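# Heat the ring gear and shrink-fit it onto the flywheel

## Task

Get the ring gear onto the flywheel so it sits level and rests on the flywheel's shoulder around its whole circumference. It only fits when hot. To heat it, set it flat on the heater's pegs and press the button. It is fully heated once the gauge needle has risen to the final mark and stopped there. After it is lifted off it remains hot only while the returning needle still points somewhere over the marks. As soon as any part of it surrounds the flywheel, even slightly, it cools almost at once, whatever the gauge reads and even while you are thinking, and it locks wherever it is at that moment.

## Robot and tools

Robot: two arms, left_arm and right_arm. Each ends in a five-finger hand; the left hand is the mirror image of the right. In the scene frame the origin is on the table top, halfway between the nominal arm bases, with +z up and +x pointing out over the table. left_arm is on the +y side; this is unrelated to which side it appears on in images. Measured base positions: left_arm (+0.010, +0.334, +0.013) m, yawed slightly (quat_wxyz +1.000, 0, 0, -0.018). right_arm (-0.040, -0.348, +0.008) m (quat_wxyz +1.000, 0, 0, -0.007). Hand poses, velocities and targets are reported in each arm's own base frame. Fixed cameras and the table use the scene frame.

Hand point: a point fixed to the palm, 0.15 m out from the wrist face along the fingers and 0.05 m in front of the palm. Its +z runs along the straight fingers and +y points out of the palm. For the right hand +x runs across the palm away from the thumb; for the left hand +x runs toward the thumb. Straight fingertips reach 0.06 to 0.07 m past the point, and the finger centre lines sit 0.06 m behind it. A bracket on the little-finger side of the wrist sticks out and can strike things. With the thumb turned in front of the palm, the hand can enclose objects 0.035 to 0.065 m thick, or a handle down to about 0.025 m.

The row: every movement uses rows of 28 numbers, each in [-1, 1]. There is one row for both arms, and every number is required even if only one arm moves. The first 14 numbers belong to left_arm and the last 14 to right_arm. Each block of 14 is:
- dx, dy, dz, rx, ry, rz: an offset from that arm's Hand target as it stood when the action or move began. The axes are the arm's base axes, and 1.0 means 0.6 m or 180 degrees. rx, ry, rz form one rotation vector, turning about the Hand target position. Every row in an action counts from that same start, so sending the same offset again moves the hand further. Six zeros means staying at or returning to the Hand target.
- little, ring, middle, index, thumb_bend, thumb_turn: absolute motor targets. +1 is open or straight and -1 is curled or closed. For thumb_turn, -1 puts the thumb in front of the palm, opposite the fingers, and +1 puts it beside the palm.
- force_limit: the stopping force for a closing motor. -1 is about 0 N and +1 is 10 N, or 15 N for the two thumb motors.
- speed: finger speed, rising from near 0 at -1 to full at +0.48 and staying full above that. For a gentle grip close at -0.94 or slower.
There is no value that means no change for a hand. To leave a hand as it is, resend its last eight numbers that were carried out. If nothing has been sent to it yet, send its hand_measured values, then its hand_force_limit and hand_speed. A motor starts only when its target changes by 0.002 or more. To squeeze harder, raise force_limit and also send a target that is more closed than hand_measured.

Tools:
- execute_actions(actions, cameras): actions is a list of actions. Each action holds up to 15 rows, one per 1/30 s step, and lasts 0.5 s; a shorter action repeats its last row. cameras is a list of names, ["all"], or []. Images come back only when requested, or when actions is empty.
- move(target, speed, blend, blocking, cameras): target is one 28-number row, or a list of up to 15 rows. All offsets in the list count from the same starting Hand targets. Paths are straight lines and all end together within 10 s. speed is in m/s, from 0.002 to 4.3 (default 0.25); turning is capped at twice that value in rad/s. blend, in m, rounds corners (0 means stop at each target). With blocking=false the call returns after about 0.5 s while the motion continues. Moves ignore obstacles and the other arm. Faster moves strike harder, and aiming past a contact presses harder.
- wait(seconds 0 to 10), stop(), zoom_image(camera, region [x0,y0,x1,y1] at most 504 px wide and high), show_instructions() for the reference pages, finished_scene(scene: current scene number).
Cameras: cam_high, cam_low, cam_fly, cam_gauge (each 672x504), cam_left_wrist, cam_right_wrist (616x616). Use cam_gauge to read the needle.

Results: end_effector_position (m) and end_effector_quat_wxyz in the arm's base frame. Hand target is the last commanded pose, after clipping. Results also give joint positions, velocities and torques (torques include the arm's own weight). hand_measured, hand_stopped_by and hand_load_n each list the six motors in the row order. hand_stopped_by reads moving, target, force, stalled or fault. hand_load_n is positive when the finger is pushed open; if it drops near 0, the grip has been lost. The move line reports done, off_target, moving, held or fault, plus limits=paced or held. Warnings appear as MOTOR HOT or OVER-TEMPERATURE FAULT lines.

Behaviour: the hand usually comes to rest 1 to 3 cm short of the command, mostly low, and sometimes up to 5 cm off. To close the gap, send the remaining distance as an offset. Each step can change orientation by at most 40 degrees. Small turns can shift the hand point noticeably. Keep paths away from an arm's own base. While you think, time passes and the robot keeps holding its last command.

Avoid: dropping the gear or releasing it while it moves, fast impacts, hard pushes, and arms touching or gripping each other. Avoid overloading fingers and letting anything leave the table. Avoid long holds with the arm stretched or straining, since this overheats motors and can make an arm collapse. Loose parts may occasionally be nudged by an outside disturbance.

Each tool is called after "Request:" in YAML: its name, and indented under it one key for each argument.

Reference images:

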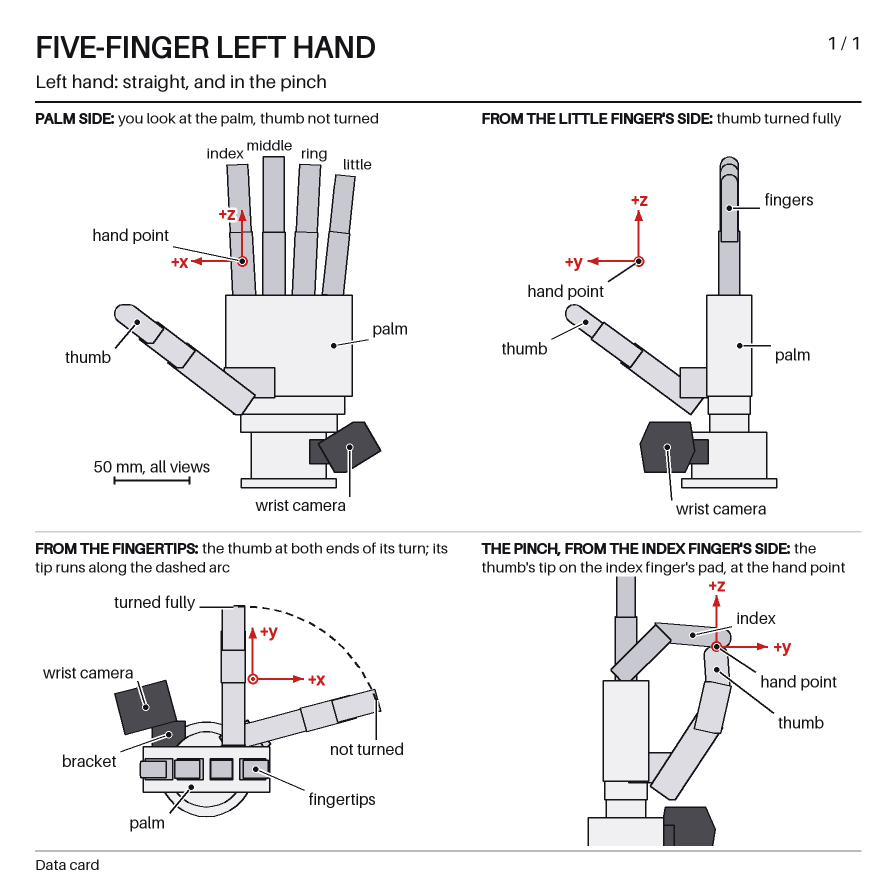

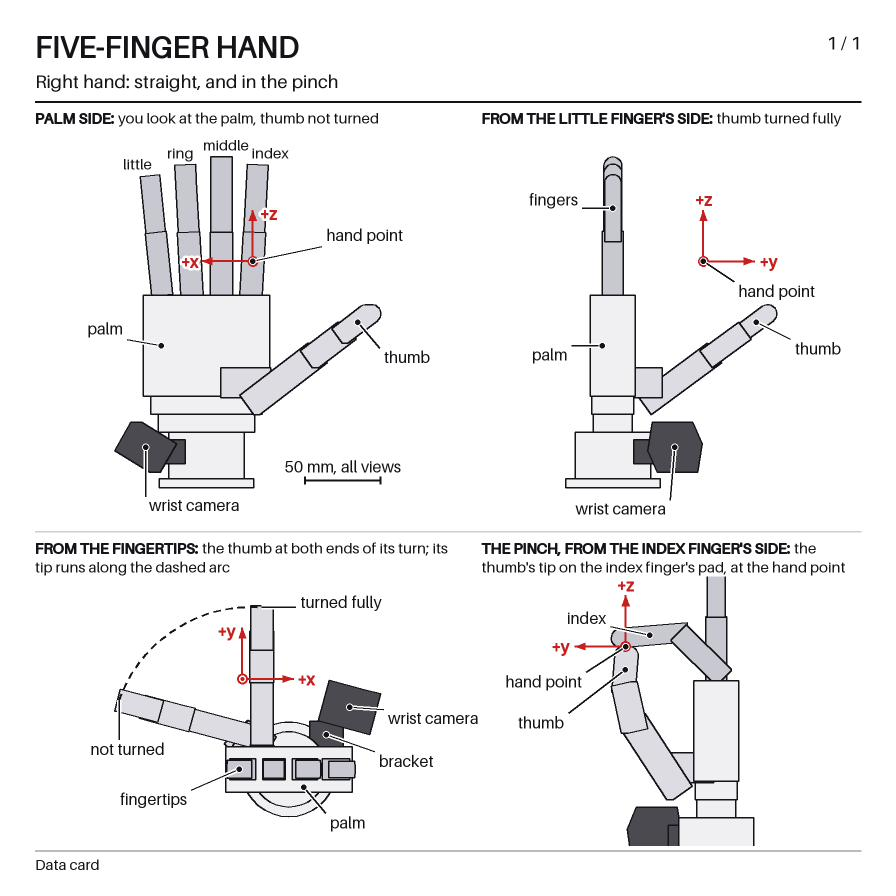

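## Session

Request:
execute_actions:
  actions: []

Scene clock: 0.00 s.
left_arm: end_effector_position=(+0.5960, -0.0362, +0.1624) hand_measured=(+1.000, +1.000, +1.000, +1.000, +1.000, +1.000) hand_load_n=(+0.0, +0.0, +0.0, +0.0, +0.0, +0.5) hand_stopped_by=(target, target, target, target, target, target) hand_force_limit=0.00 hand_speed=-0.80 end_effector_quat_wxyz=(+0.058, +0.894, -0.442, +0.052) | right_arm: end_effector_position=(+0.2649, +0.3037, +0.2424) hand_measured=(+1.000, +1.000, +1.000, +1.000, +1.000, +1.000) hand_load_n=(+0.0, +0.5, +0.0, +0.0, +0.0, +0.5) hand_stopped_by=(target, target, target, target, target, target) hand_force_limit=0.00 hand_speed=-0.80 end_effector_quat_wxyz=(+0.120, +0.928, +0.248, +0.249)
Joint positions: left_arm=[0.086 1.986 1.909 -1.465 0.152 -0.568] | right_arm=[1.177 1.425 1.312 -1.331 0.547 -0.952]
Joint velocities: within noise
Joint torques (N m): no reading
Heat: left arm: hottest wrist pitch 26 °C; right arm: hottest waist 26 °C.
Hand target: left_arm +0.6017, -0.0357, +0.1653; +0.054, +0.893, -0.443, +0.057 | right_arm +0.2678, +0.3105, +0.2534; +0.108, +0.929, +0.244, +0.258

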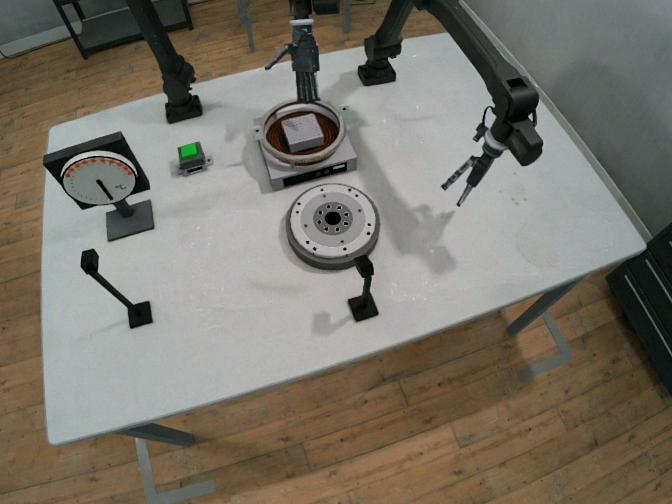

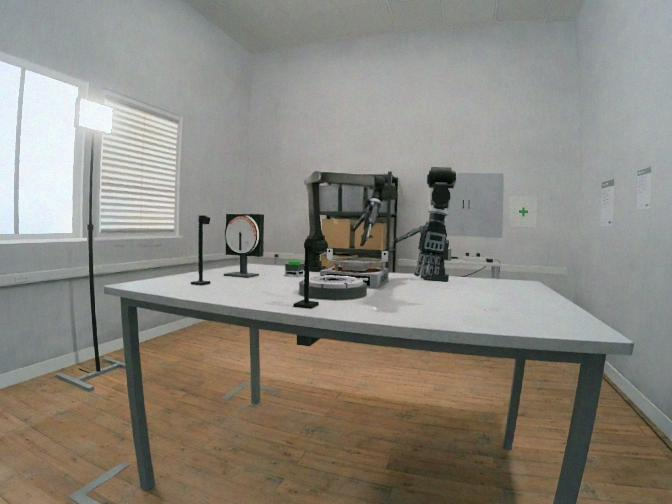

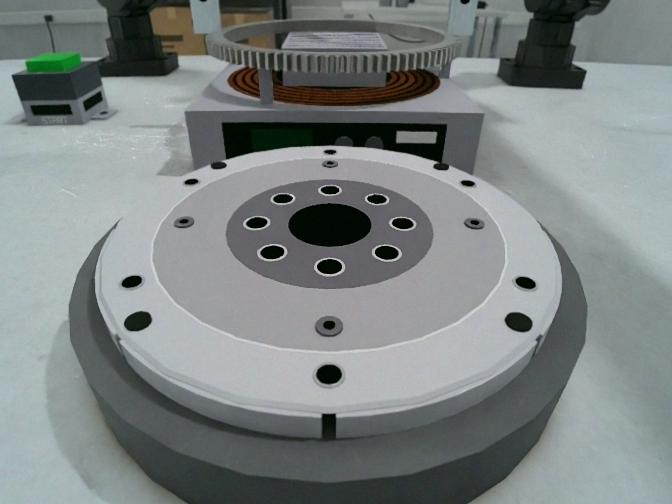

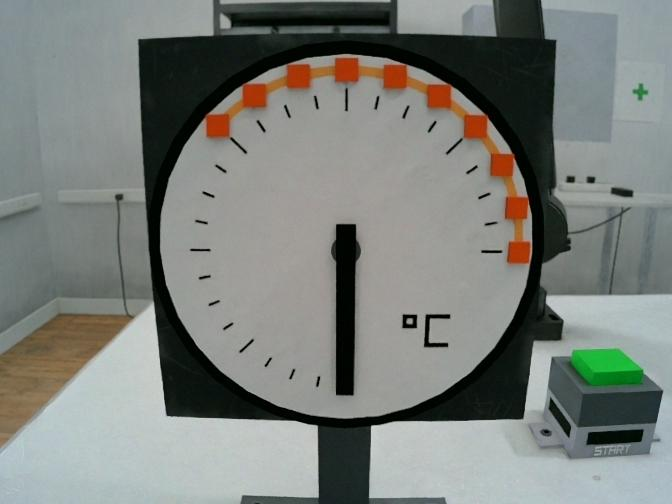

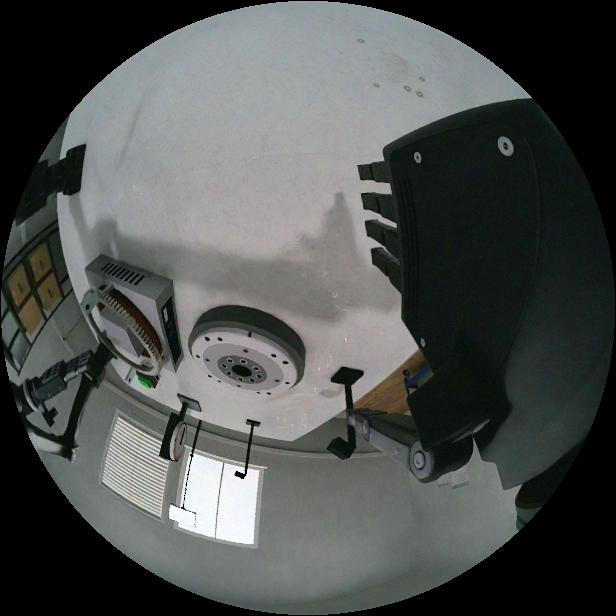

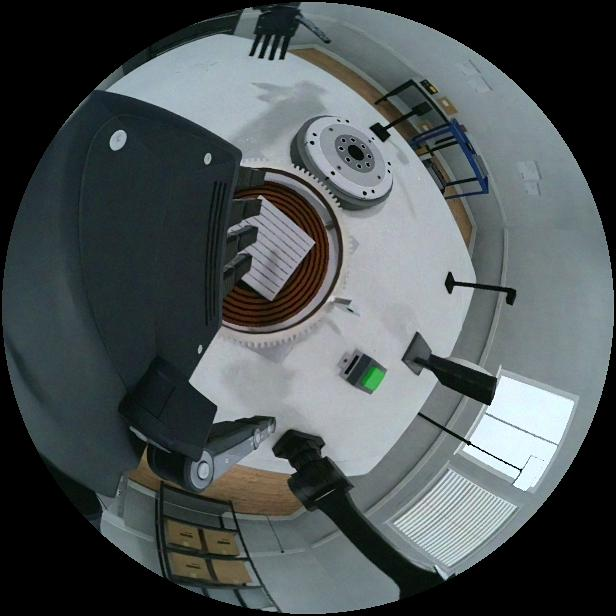

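Request:
zoom_image:
  camera: "cam_high"
  region: [230, 70, 420, 290]

Request:
zoom_image:
  camera: "cam_fly"
  region: [160, 0, 504, 170]

Request:
zoom_image:
  camera: "cam_right_wrist"
  region: [180, 100, 420, 420]

Request:
zoom_image:
  camera: "cam_low"
  region: [260, 160, 460, 310]

Request:
zoom_image:
  camera: "cam_left_wrist"
  region: [20, 220, 340, 480]

Scaled by 2.291.

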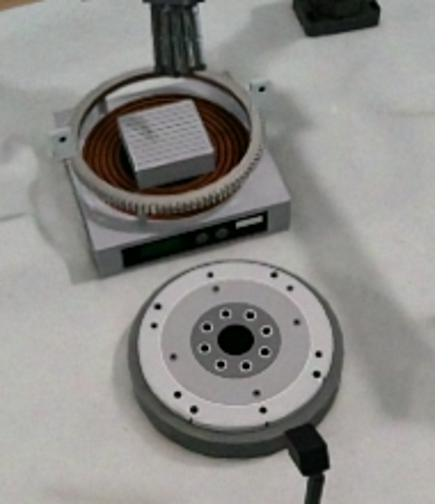

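Scaled by 1.465.

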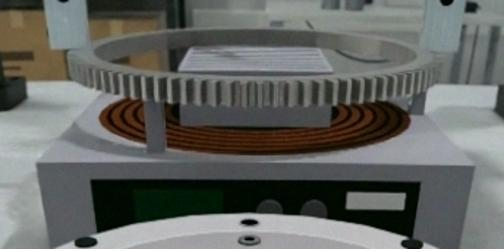

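Scaled by 1.575 from the camera's 616x616 image, which has a finer 880x880 frame.

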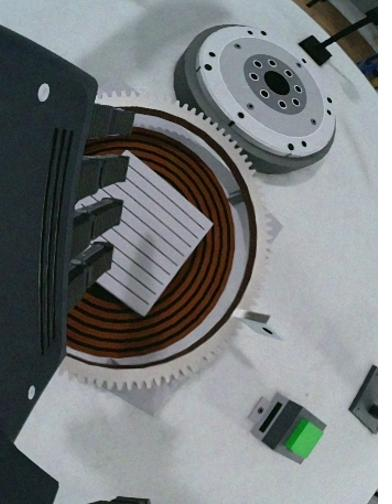

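Scaled by 2.520.

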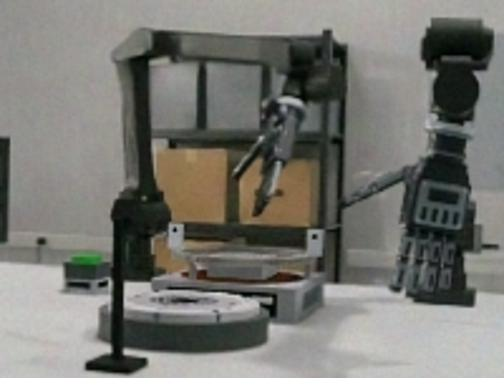

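Scaled by 1.575 from the camera's 616x616 image, which has a finer 880x880 frame.

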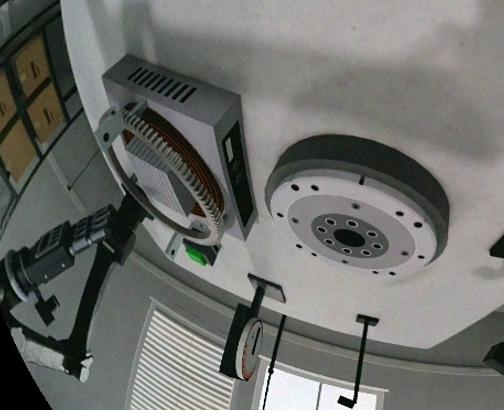

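Request:
zoom_image:
  camera: "cam_fly"
  region: [180, 0, 260, 60]

Request:
zoom_image:
  camera: "cam_right_wrist"
  region: [310, 270, 390, 350]

Request:
zoom_image:
  camera: "cam_high"
  region: [240, 95, 360, 185]

Request:
zoom_image:
  camera: "cam_left_wrist"
  region: [70, 240, 220, 390]

Scaled by 6.300.

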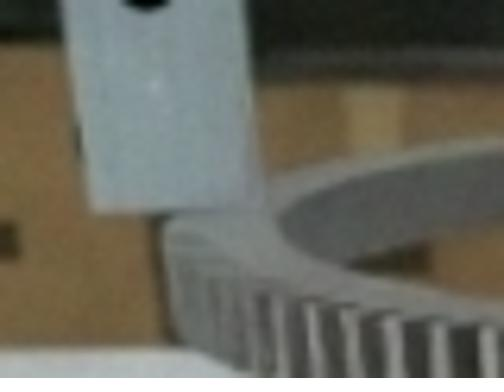

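Scaled by 6.300 from the camera's 616x616 image, which has a finer 880x880 frame.

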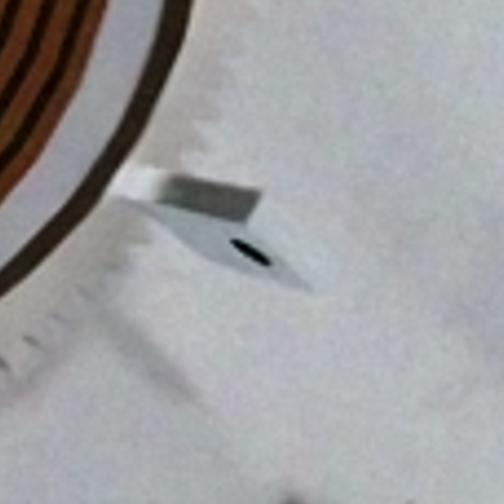

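Scaled by 4.200.

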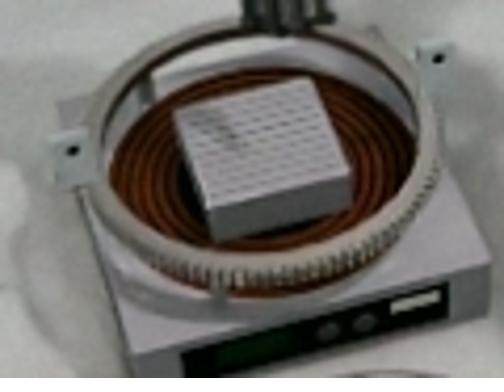

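Scaled by 3.360 from the camera's 616x616 image, which has a finer 880x880 frame.

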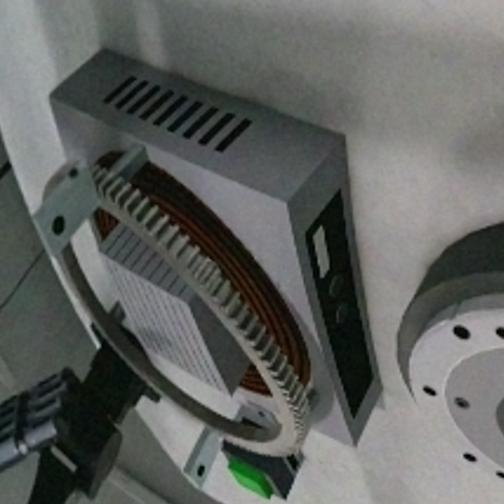

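Request:
move:
  target:
    - [-0.1, 0, 0.15, 0.0255, 0.0007, -0.1032, 1,1,1,1,1,1,0,-0.8, -0.03, -0.0175, 0.144, 0.05,0.02,-0.16, 1,1,1,1,1,1,0,-0.8]
    - [-0.336, -0.024, 0.258, 0.0509, 0.0014, -0.2064, 1,1,1,1,1,1,0,-0.8, -0.063, -0.5175, 0.0777, 0.2007,0.0822,-0.643, 1,1,1,1,1,1,0,-0.8]
  blend: [0.05, 0]
  cameras: ["all"]

Scene clock: 42.90 s.
left_arm: end_effector_position=(+0.4079, -0.0483, +0.3186) hand_measured=(+1.000, +1.000, +1.000, +1.000, +1.000, +1.000) hand_load_n=(+0.0, +0.0, +0.0, +0.0, +0.0, +0.0) hand_stopped_by=(target, target, target, target, target, target) hand_force_limit=0.00 hand_speed=-0.80 end_effector_quat_wxyz=(-0.026, +0.713, -0.699, +0.036) | right_arm: end_effector_position=(+0.2362, +0.0019, +0.2980) hand_measured=(+1.000, +1.000, +1.000, +1.000, +1.000, +1.000) hand_load_n=(+0.0, +0.0, +0.0, +0.0, +0.0, +0.0) hand_stopped_by=(target, target, target, target, target, target) hand_force_limit=0.00 hand_speed=-0.80 end_effector_quat_wxyz=(-0.018, +0.707, -0.706, +0.022)
Joint positions: left_arm=[-0.03 1.519 1.726 -1.689 0.01 -0.05] | right_arm=[-0.096 1.091 1.279 -1.702 0 -0.097]
Joint torques (N m): left_arm=[-0.03 -10.7 6.65 0.23 0 0.09] | right_arm=[0.5 -5.25 8.69 0.1 -0.1 -0.11]
Heat: left arm: hottest elbow 27 °C; right arm: hottest waist 26 °C.
Hand target: left_arm +0.4001, -0.0502, +0.3201; +0.000, +0.707, -0.707, +0.000 | right_arm +0.2300, -0.0001, +0.3000; +0.001, +0.707, -0.707, +0.000
Off the commanded pose: left_arm 0.008 m, 5 deg | right_arm 0.007 m, 3 deg.
joint sent to its limit (left arm) — joint 4 (wrist pitch), lower limit. The joint targets are off in orientation, not in position.
joint sent to its limit (right arm) — joint 4 (wrist pitch), lower limit. The joint targets are off in orientation, not in position.
move: off_target (left_arm, right_arm)

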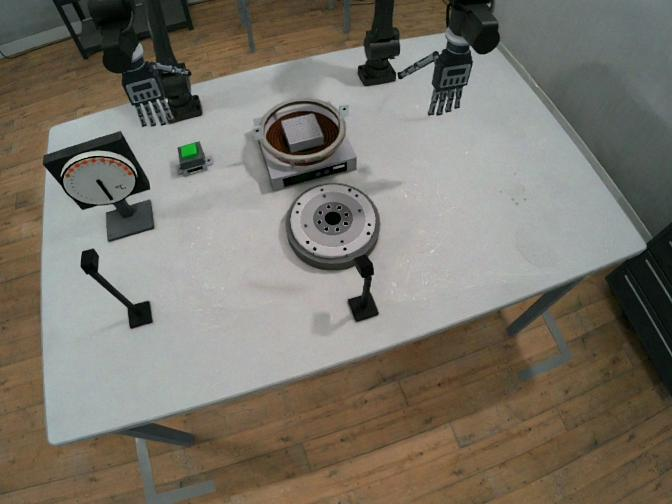

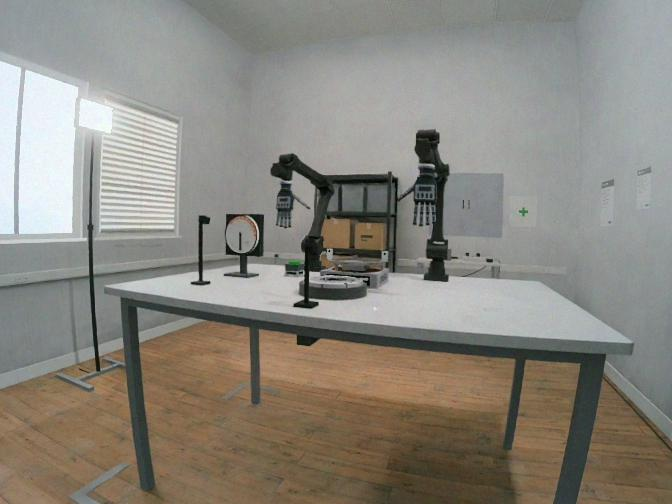

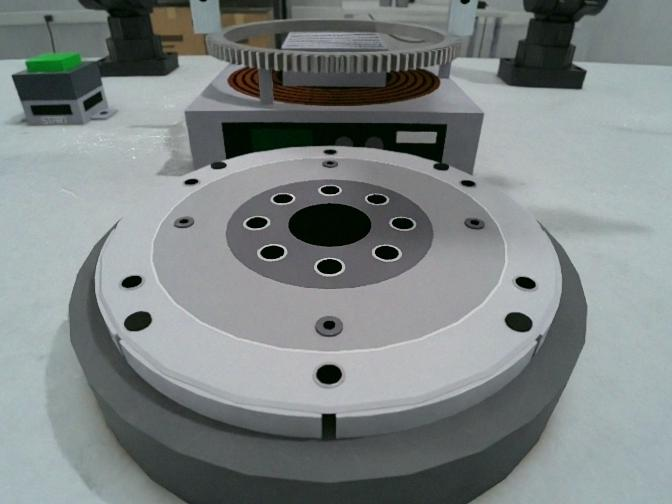

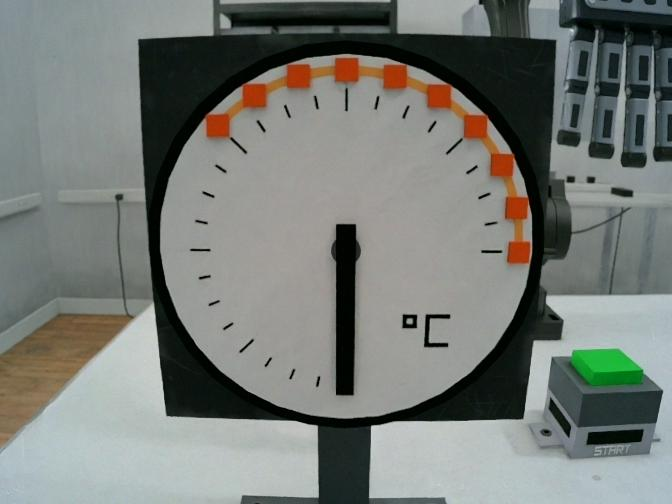

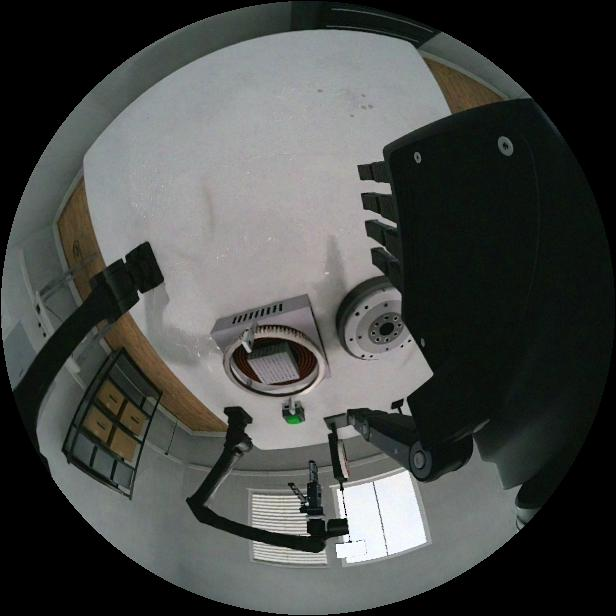

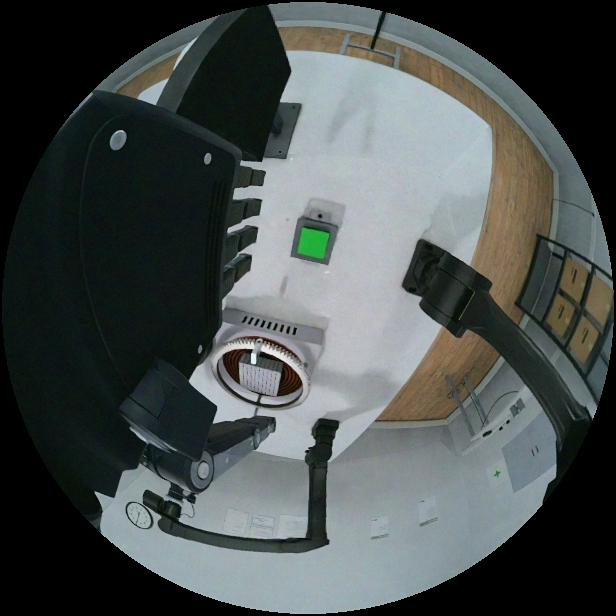

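Request:
zoom_image:
  camera: "cam_high"
  region: [90, 40, 240, 190]

Request:
zoom_image:
  camera: "cam_high"
  region: [380, 20, 500, 120]

Request:
zoom_image:
  camera: "cam_right_wrist"
  region: [190, 140, 440, 430]

Scaled by 3.360.

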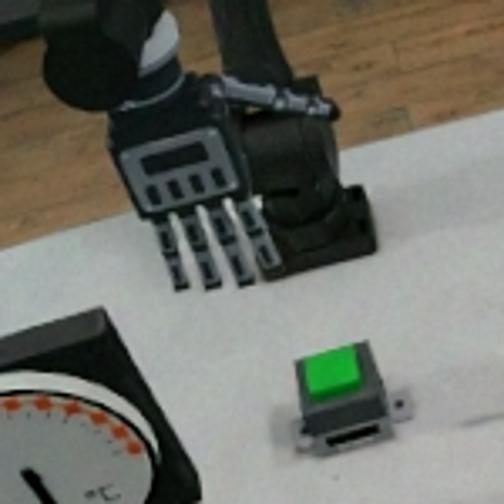

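Scaled by 4.200.

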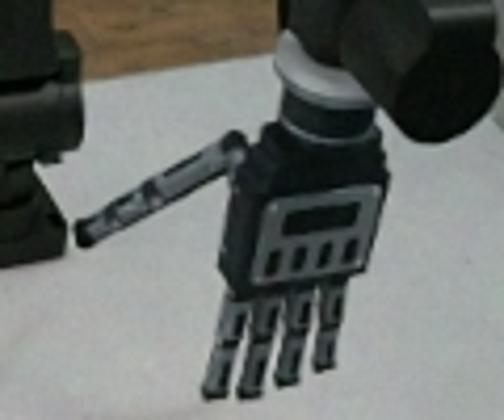

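Scaled by 1.738 from the camera's 616x616 image, which has a finer 880x880 frame.

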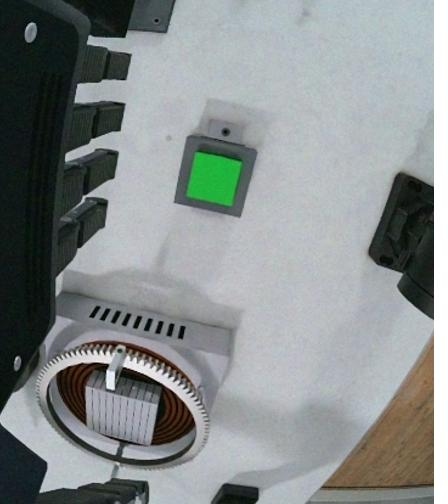

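Request:
move:
  target: [-0.230, -0.208, 0, 0,0,0, 1,1,1,1,1,-1,0,-0.3, -0.1, 0, -0.1667, 0,0,0, 1,1,1,1,1,1,0,-0.3]
  cameras: ["cam_high", "cam_left_wrist", "cam_right_wrist", "cam_gauge"]

Scene clock: 99.00 s.
left_arm: end_effector_position=(+0.2694, -0.1749, +0.3207) hand_measured=(+1.000, +1.000, +1.000, +1.000, +1.000, -1.000) hand_load_n=(+0.0, +0.0, +0.0, +0.0, -0.5, +0.0) hand_stopped_by=(target, target, target, target, target, target) hand_force_limit=0.00 hand_speed=-0.30 end_effector_quat_wxyz=(-0.013, +0.705, -0.707, +0.046) | right_arm: end_effector_position=(+0.1708, +0.0030, +0.2009) hand_measured=(+1.000, +1.000, +1.000, +1.000, +1.000, +1.000) hand_load_n=(+0.0, +0.0, +0.0, +0.0, +0.0, +0.0) hand_stopped_by=(target, target, target, target, target, target) hand_force_limit=0.00 hand_speed=-0.30 end_effector_quat_wxyz=(+0.005, +0.708, -0.706, -0.006)
Joint positions: left_arm=[-0.406 1.235 1.448 -1.689 0.01 -0.403] | right_arm=[-0.118 0.945 0.921 -1.562 0 -0.12]
Joint torques (N m): left_arm=[0.03 -6.48 6.64 0.21 0.2 -0.08] | right_arm=[0.56 -3.84 8.84 0.62 0.15 -0.11]
Heat: left arm: hottest elbow 29 °C; right arm: hottest elbow 27 °C.
Hand target: left_arm +0.2622, -0.1751, +0.3200; +0.000, +0.708, -0.707, +0.000 | right_arm +0.1700, +0.0000, +0.1999; +0.001, +0.707, -0.707, +0.000
Off the commanded pose: left_arm 0.007 m, 5 deg | right_arm 0.003 m, 1 deg.
joint sent to its limit (left arm) — joint 4 (wrist pitch), lower limit. The joint targets are off in orientation, not in position.
move: off_target (left_arm)
Images, in order (width x height): cam_high 672x504, cam_gauge 672x504, cam_left_wrist 616x616, cam_right_wrist 616x616.

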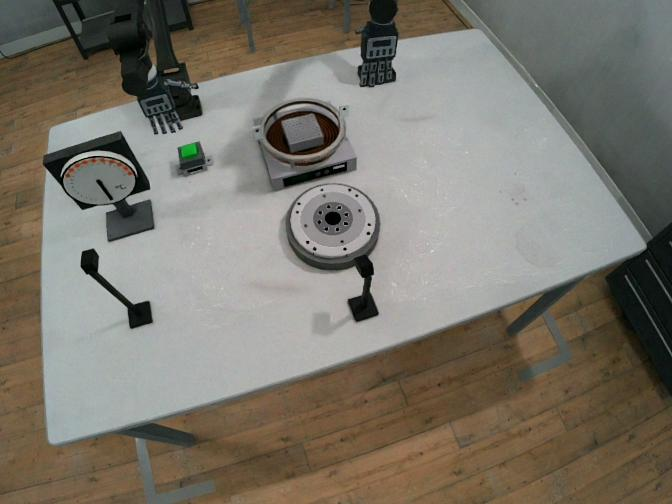

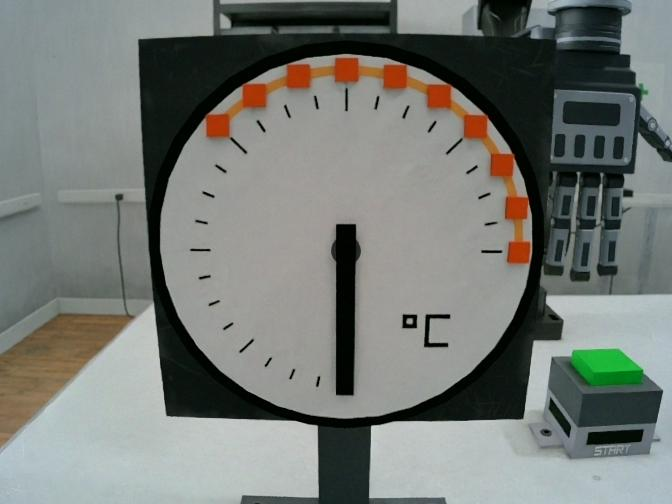

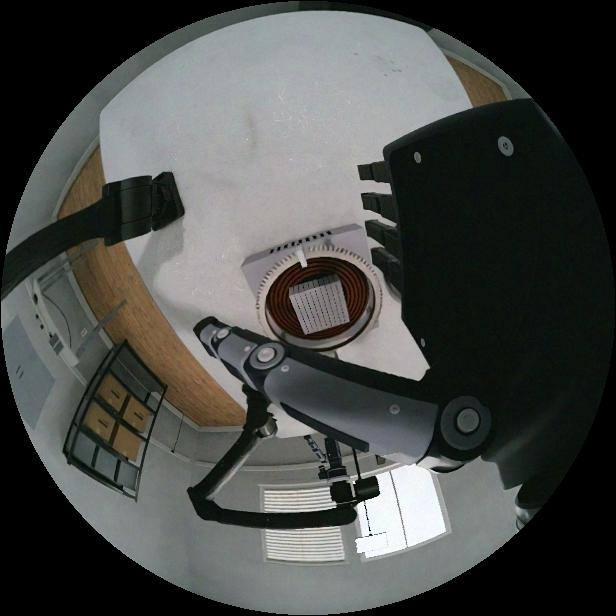

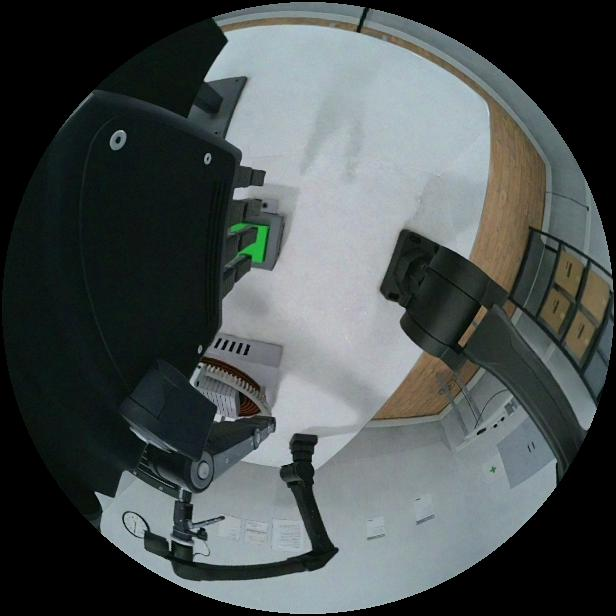

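Request:
zoom_image:
  camera: "cam_high"
  region: [100, 50, 240, 190]

Request:
zoom_image:
  camera: "cam_right_wrist"
  region: [190, 140, 340, 310]

Request:
zoom_image:
  camera: "cam_left_wrist"
  region: [180, 140, 430, 430]

Scaled by 3.600.

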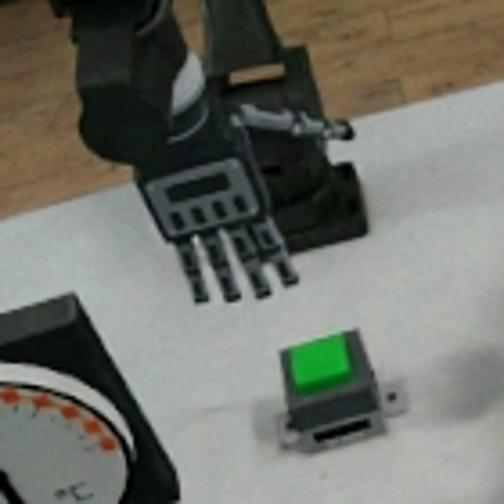

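Scaled by 2.965 from the camera's 616x616 image, which has a finer 880x880 frame.

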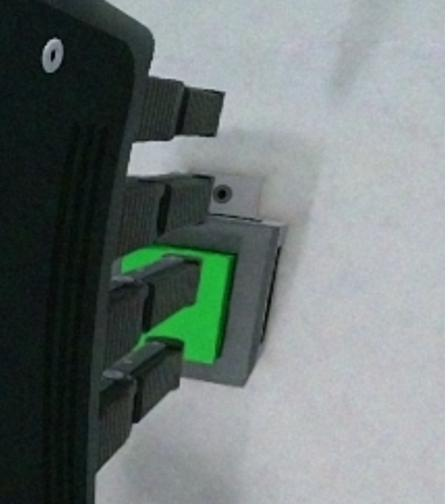

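Scaled by 1.738 from the camera's 616x616 image, which has a finer 880x880 frame.

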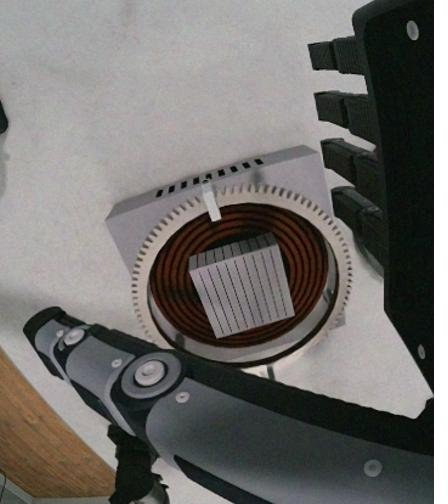

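Request:
move:
  target: [0, 0, 0, 0,0,0, 1,1,1,1,1,-1,0,-0.3, -0.005, 0.035, -0.072, 0,0,0, 1,1,1,1,1,1,0,-0.3]
  cameras: ["cam_high", "cam_right_wrist", "cam_gauge"]

Request:
zoom_image:
  camera: "cam_high"
  region: [100, 50, 240, 190]

Request:
zoom_image:
  camera: "cam_right_wrist"
  region: [190, 140, 340, 310]

Request:
zoom_image:
  camera: "cam_gauge"
  region: [490, 180, 672, 470]

Scene clock: 138.27 s.
left_arm: end_effector_position=(+0.2694, -0.1750, +0.3207) hand_measured=(+1.000, +1.000, +1.000, +1.000, +1.000, -1.000) hand_load_n=(+0.0, +0.0, +0.0, +0.0, +0.0, +0.0) hand_stopped_by=(target, target, target, target, target, target) hand_force_limit=0.00 hand_speed=-0.30 end_effector_quat_wxyz=(-0.013, +0.705, -0.707, +0.046) | right_arm: end_effector_position=(+0.1670, +0.0186, +0.1583) hand_measured=(+1.000, +1.000, +1.000, +1.000, +1.000, +1.000) hand_load_n=(+0.0, +0.0, +0.0, +0.0, +0.0, +0.0) hand_stopped_by=(target, target, target, target, target, target) hand_force_limit=0.00 hand_speed=-0.30 end_effector_quat_wxyz=(+0.004, +0.706, -0.708, -0.005)
Joint positions: left_arm=[-0.406 1.235 1.448 -1.689 0.01 -0.404] | right_arm=[-0.053 0.936 0.805 -1.451 0 -0.05]
Joint torques (N m): left_arm=[0.15 -6.53 6.63 0.23 0.2 -0.08] | right_arm=[2.73 -3.84 8.79 0.61 0.15 0.05]
Heat: left arm: hottest elbow 28 °C; right arm: hottest elbow 27 °C.
Hand target: left_arm +0.2622, -0.1750, +0.3200; +0.000, +0.707, -0.707, +0.000 | right_arm +0.1670, +0.0210, +0.1568; +0.001, +0.707, -0.707, +0.000
Off the commanded pose: left_arm 0.007 m, 5 deg | right_arm 0.003 m, 1 deg.
joint sent to its limit (left arm) — joint 4 (wrist pitch), lower limit. The joint targets are off in orientation, not in position.
move: off_target (left_arm)
Images, in order (width x height): cam_high 672x504, cam_gauge 672x504, cam_right_wrist 616x616.

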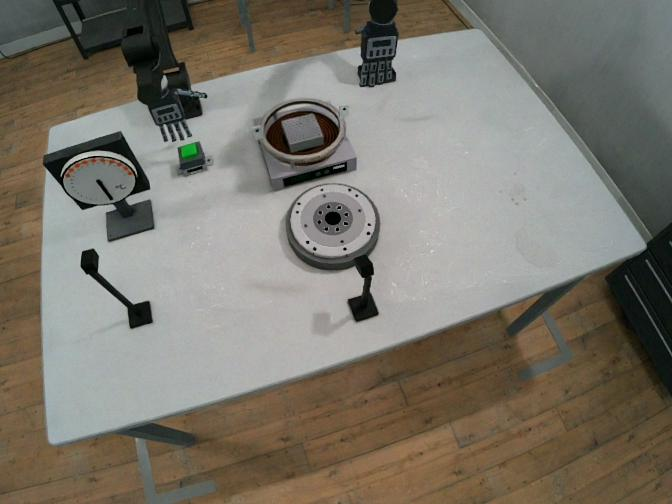

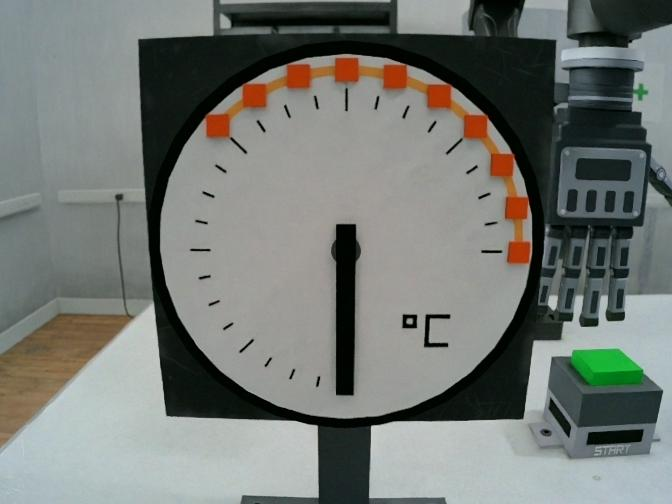

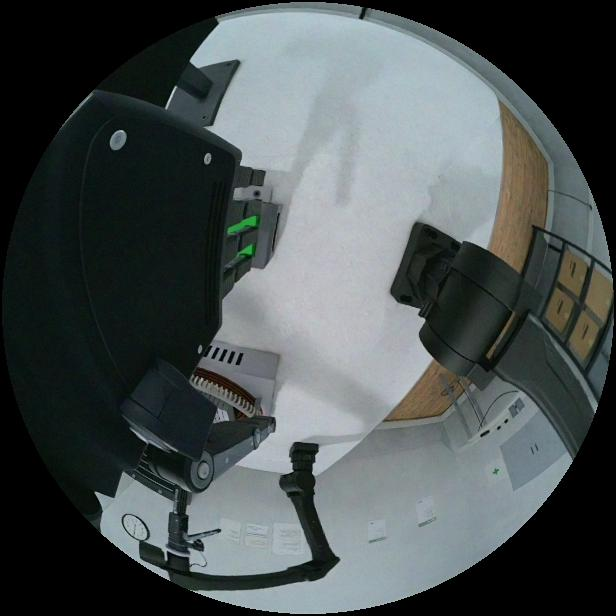

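Scaled by 3.600.

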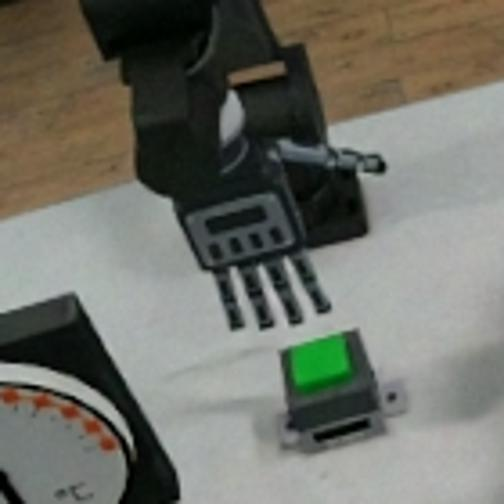

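Scaled by 2.965 from the camera's 616x616 image, which has a finer 880x880 frame.

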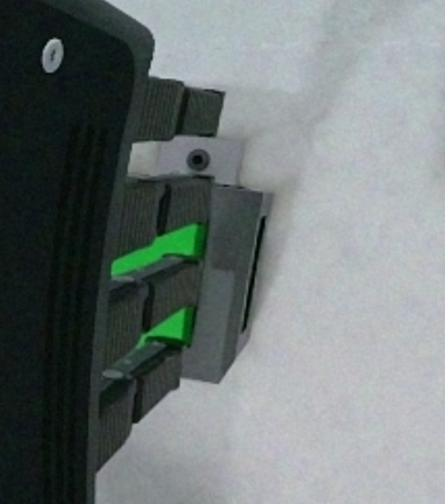

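Scaled by 1.738.

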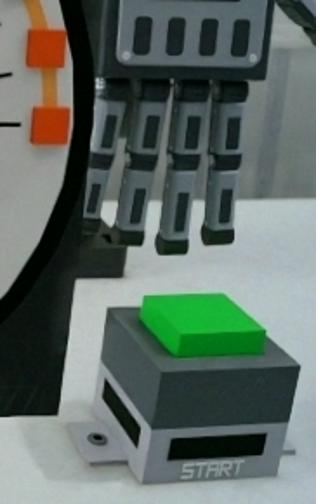

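Request:
move:
  target: [0, 0, 0, 0,0,0, 1,1,1,1,1,-1,0,-0.3, 0.02, 0.004, -0.035, 0,0,0, 1,1,1,1,1,1,0,-0.3]
  cameras: ["cam_high", "cam_right_wrist", "cam_gauge"]

Request:
zoom_image:
  camera: "cam_high"
  region: [100, 50, 240, 190]

Request:
zoom_image:
  camera: "cam_right_wrist"
  region: [190, 140, 340, 310]

Request:
zoom_image:
  camera: "cam_gauge"
  region: [490, 180, 672, 470]

Scene clock: 161.30 s.
left_arm: end_effector_position=(+0.2694, -0.1750, +0.3207) hand_measured=(+1.000, +1.000, +1.000, +1.000, +1.000, -1.000) hand_load_n=(+0.0, +0.0, +0.0, +0.5, +0.0, +0.0) hand_stopped_by=(target, target, target, target, target, target) hand_force_limit=0.00 hand_speed=-0.30 end_effector_quat_wxyz=(-0.013, +0.705, -0.707, +0.046) | right_arm: end_effector_position=(+0.1785, +0.0208, +0.1397) hand_measured=(+1.000, +1.000, +1.000, +1.000, +1.000, +1.000) hand_load_n=(+0.0, +0.0, +0.0, +0.0, +0.0, +0.0) hand_stopped_by=(target, target, target, target, target, target) hand_force_limit=0.00 hand_speed=-0.30 end_effector_quat_wxyz=(-0.002, +0.706, -0.709, +0.001)
Joint positions: left_arm=[-0.406 1.235 1.448 -1.689 0.01 -0.404] | right_arm=[-0.042 0.967 0.775 -1.375 0 -0.037]
Joint torques (N m): left_arm=[0.03 -6.48 6.65 0.23 0.2 -0.09] | right_arm=[2.78 -2.08 8.69 0.72 0.16 0.06]
Heat: left arm: hottest elbow 28 °C; right arm: hottest elbow 26 °C.
Hand target: left_arm +0.2622, -0.1750, +0.3200; +0.000, +0.707, -0.707, +0.000 | right_arm +0.1791, +0.0234, +0.1358; +0.001, +0.707, -0.708, +0.000
Off the commanded pose: left_arm 0.007 m, 5 deg | right_arm 0.005 m, 0 deg.
joint sent to its limit (left arm) — joint 4 (wrist pitch), lower limit. The joint targets are off in orientation, not in position.
move: off_target (left_arm)
Images, in order (width x height): cam_high 672x504, cam_gauge 672x504, cam_right_wrist 616x616.

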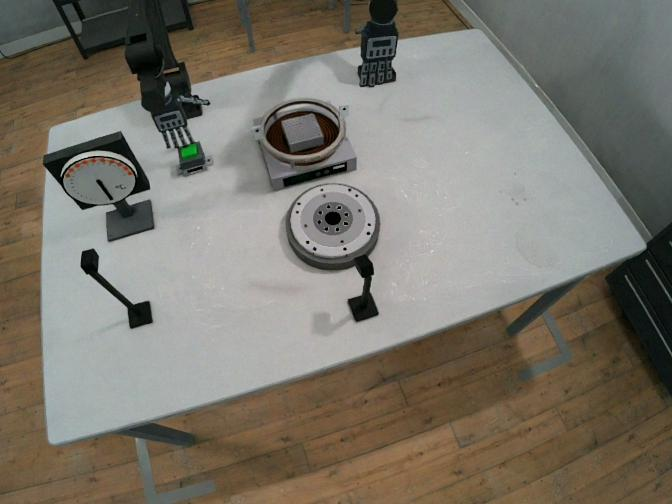

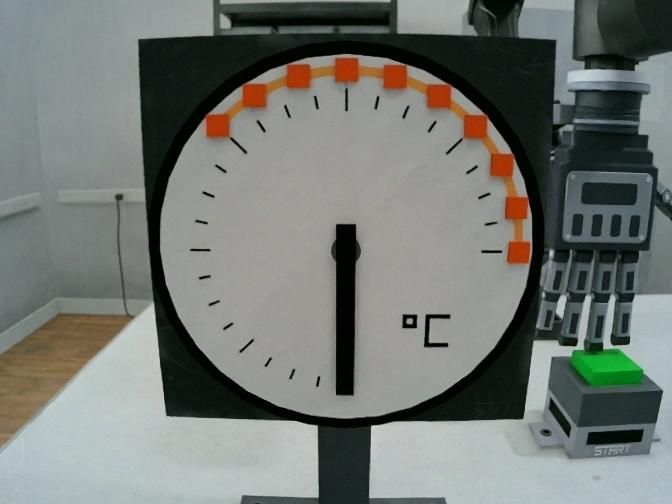

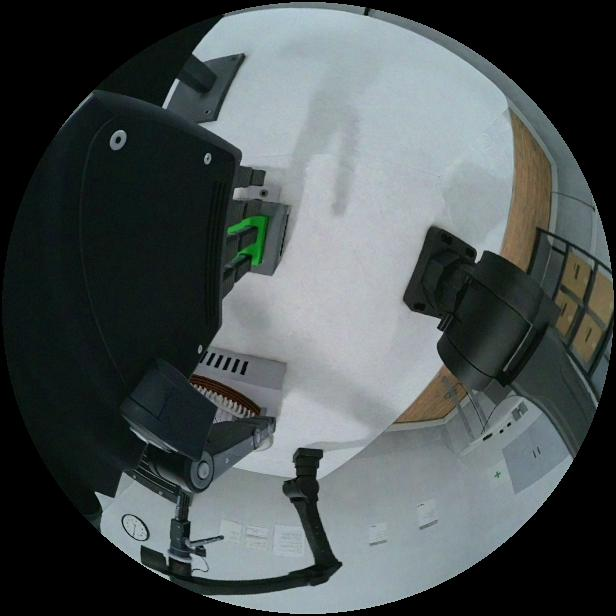

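Scaled by 3.600.

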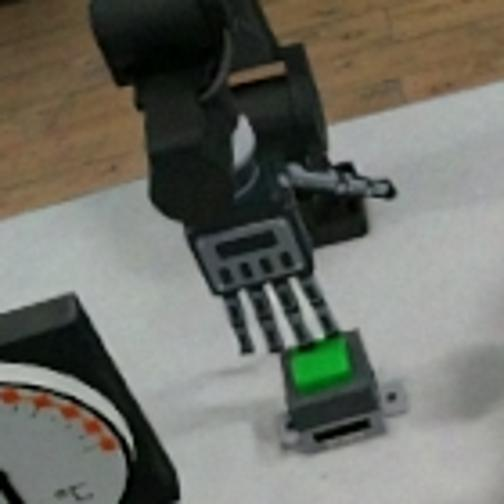

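Scaled by 2.965 from the camera's 616x616 image, which has a finer 880x880 frame.

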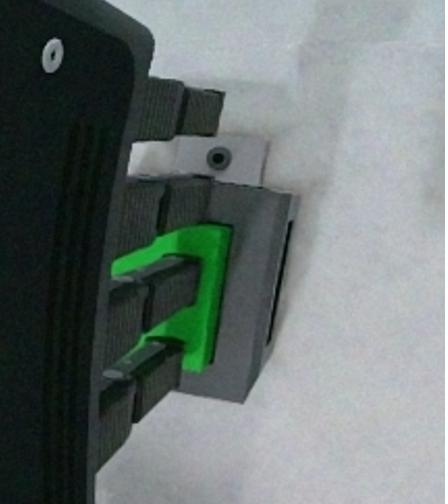

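Scaled by 1.738.

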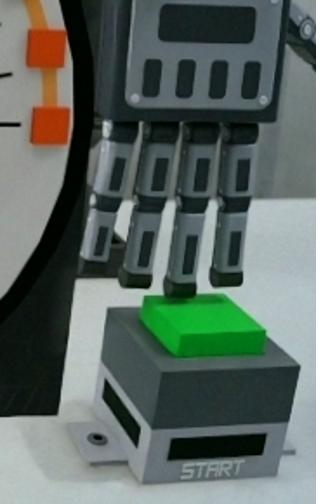

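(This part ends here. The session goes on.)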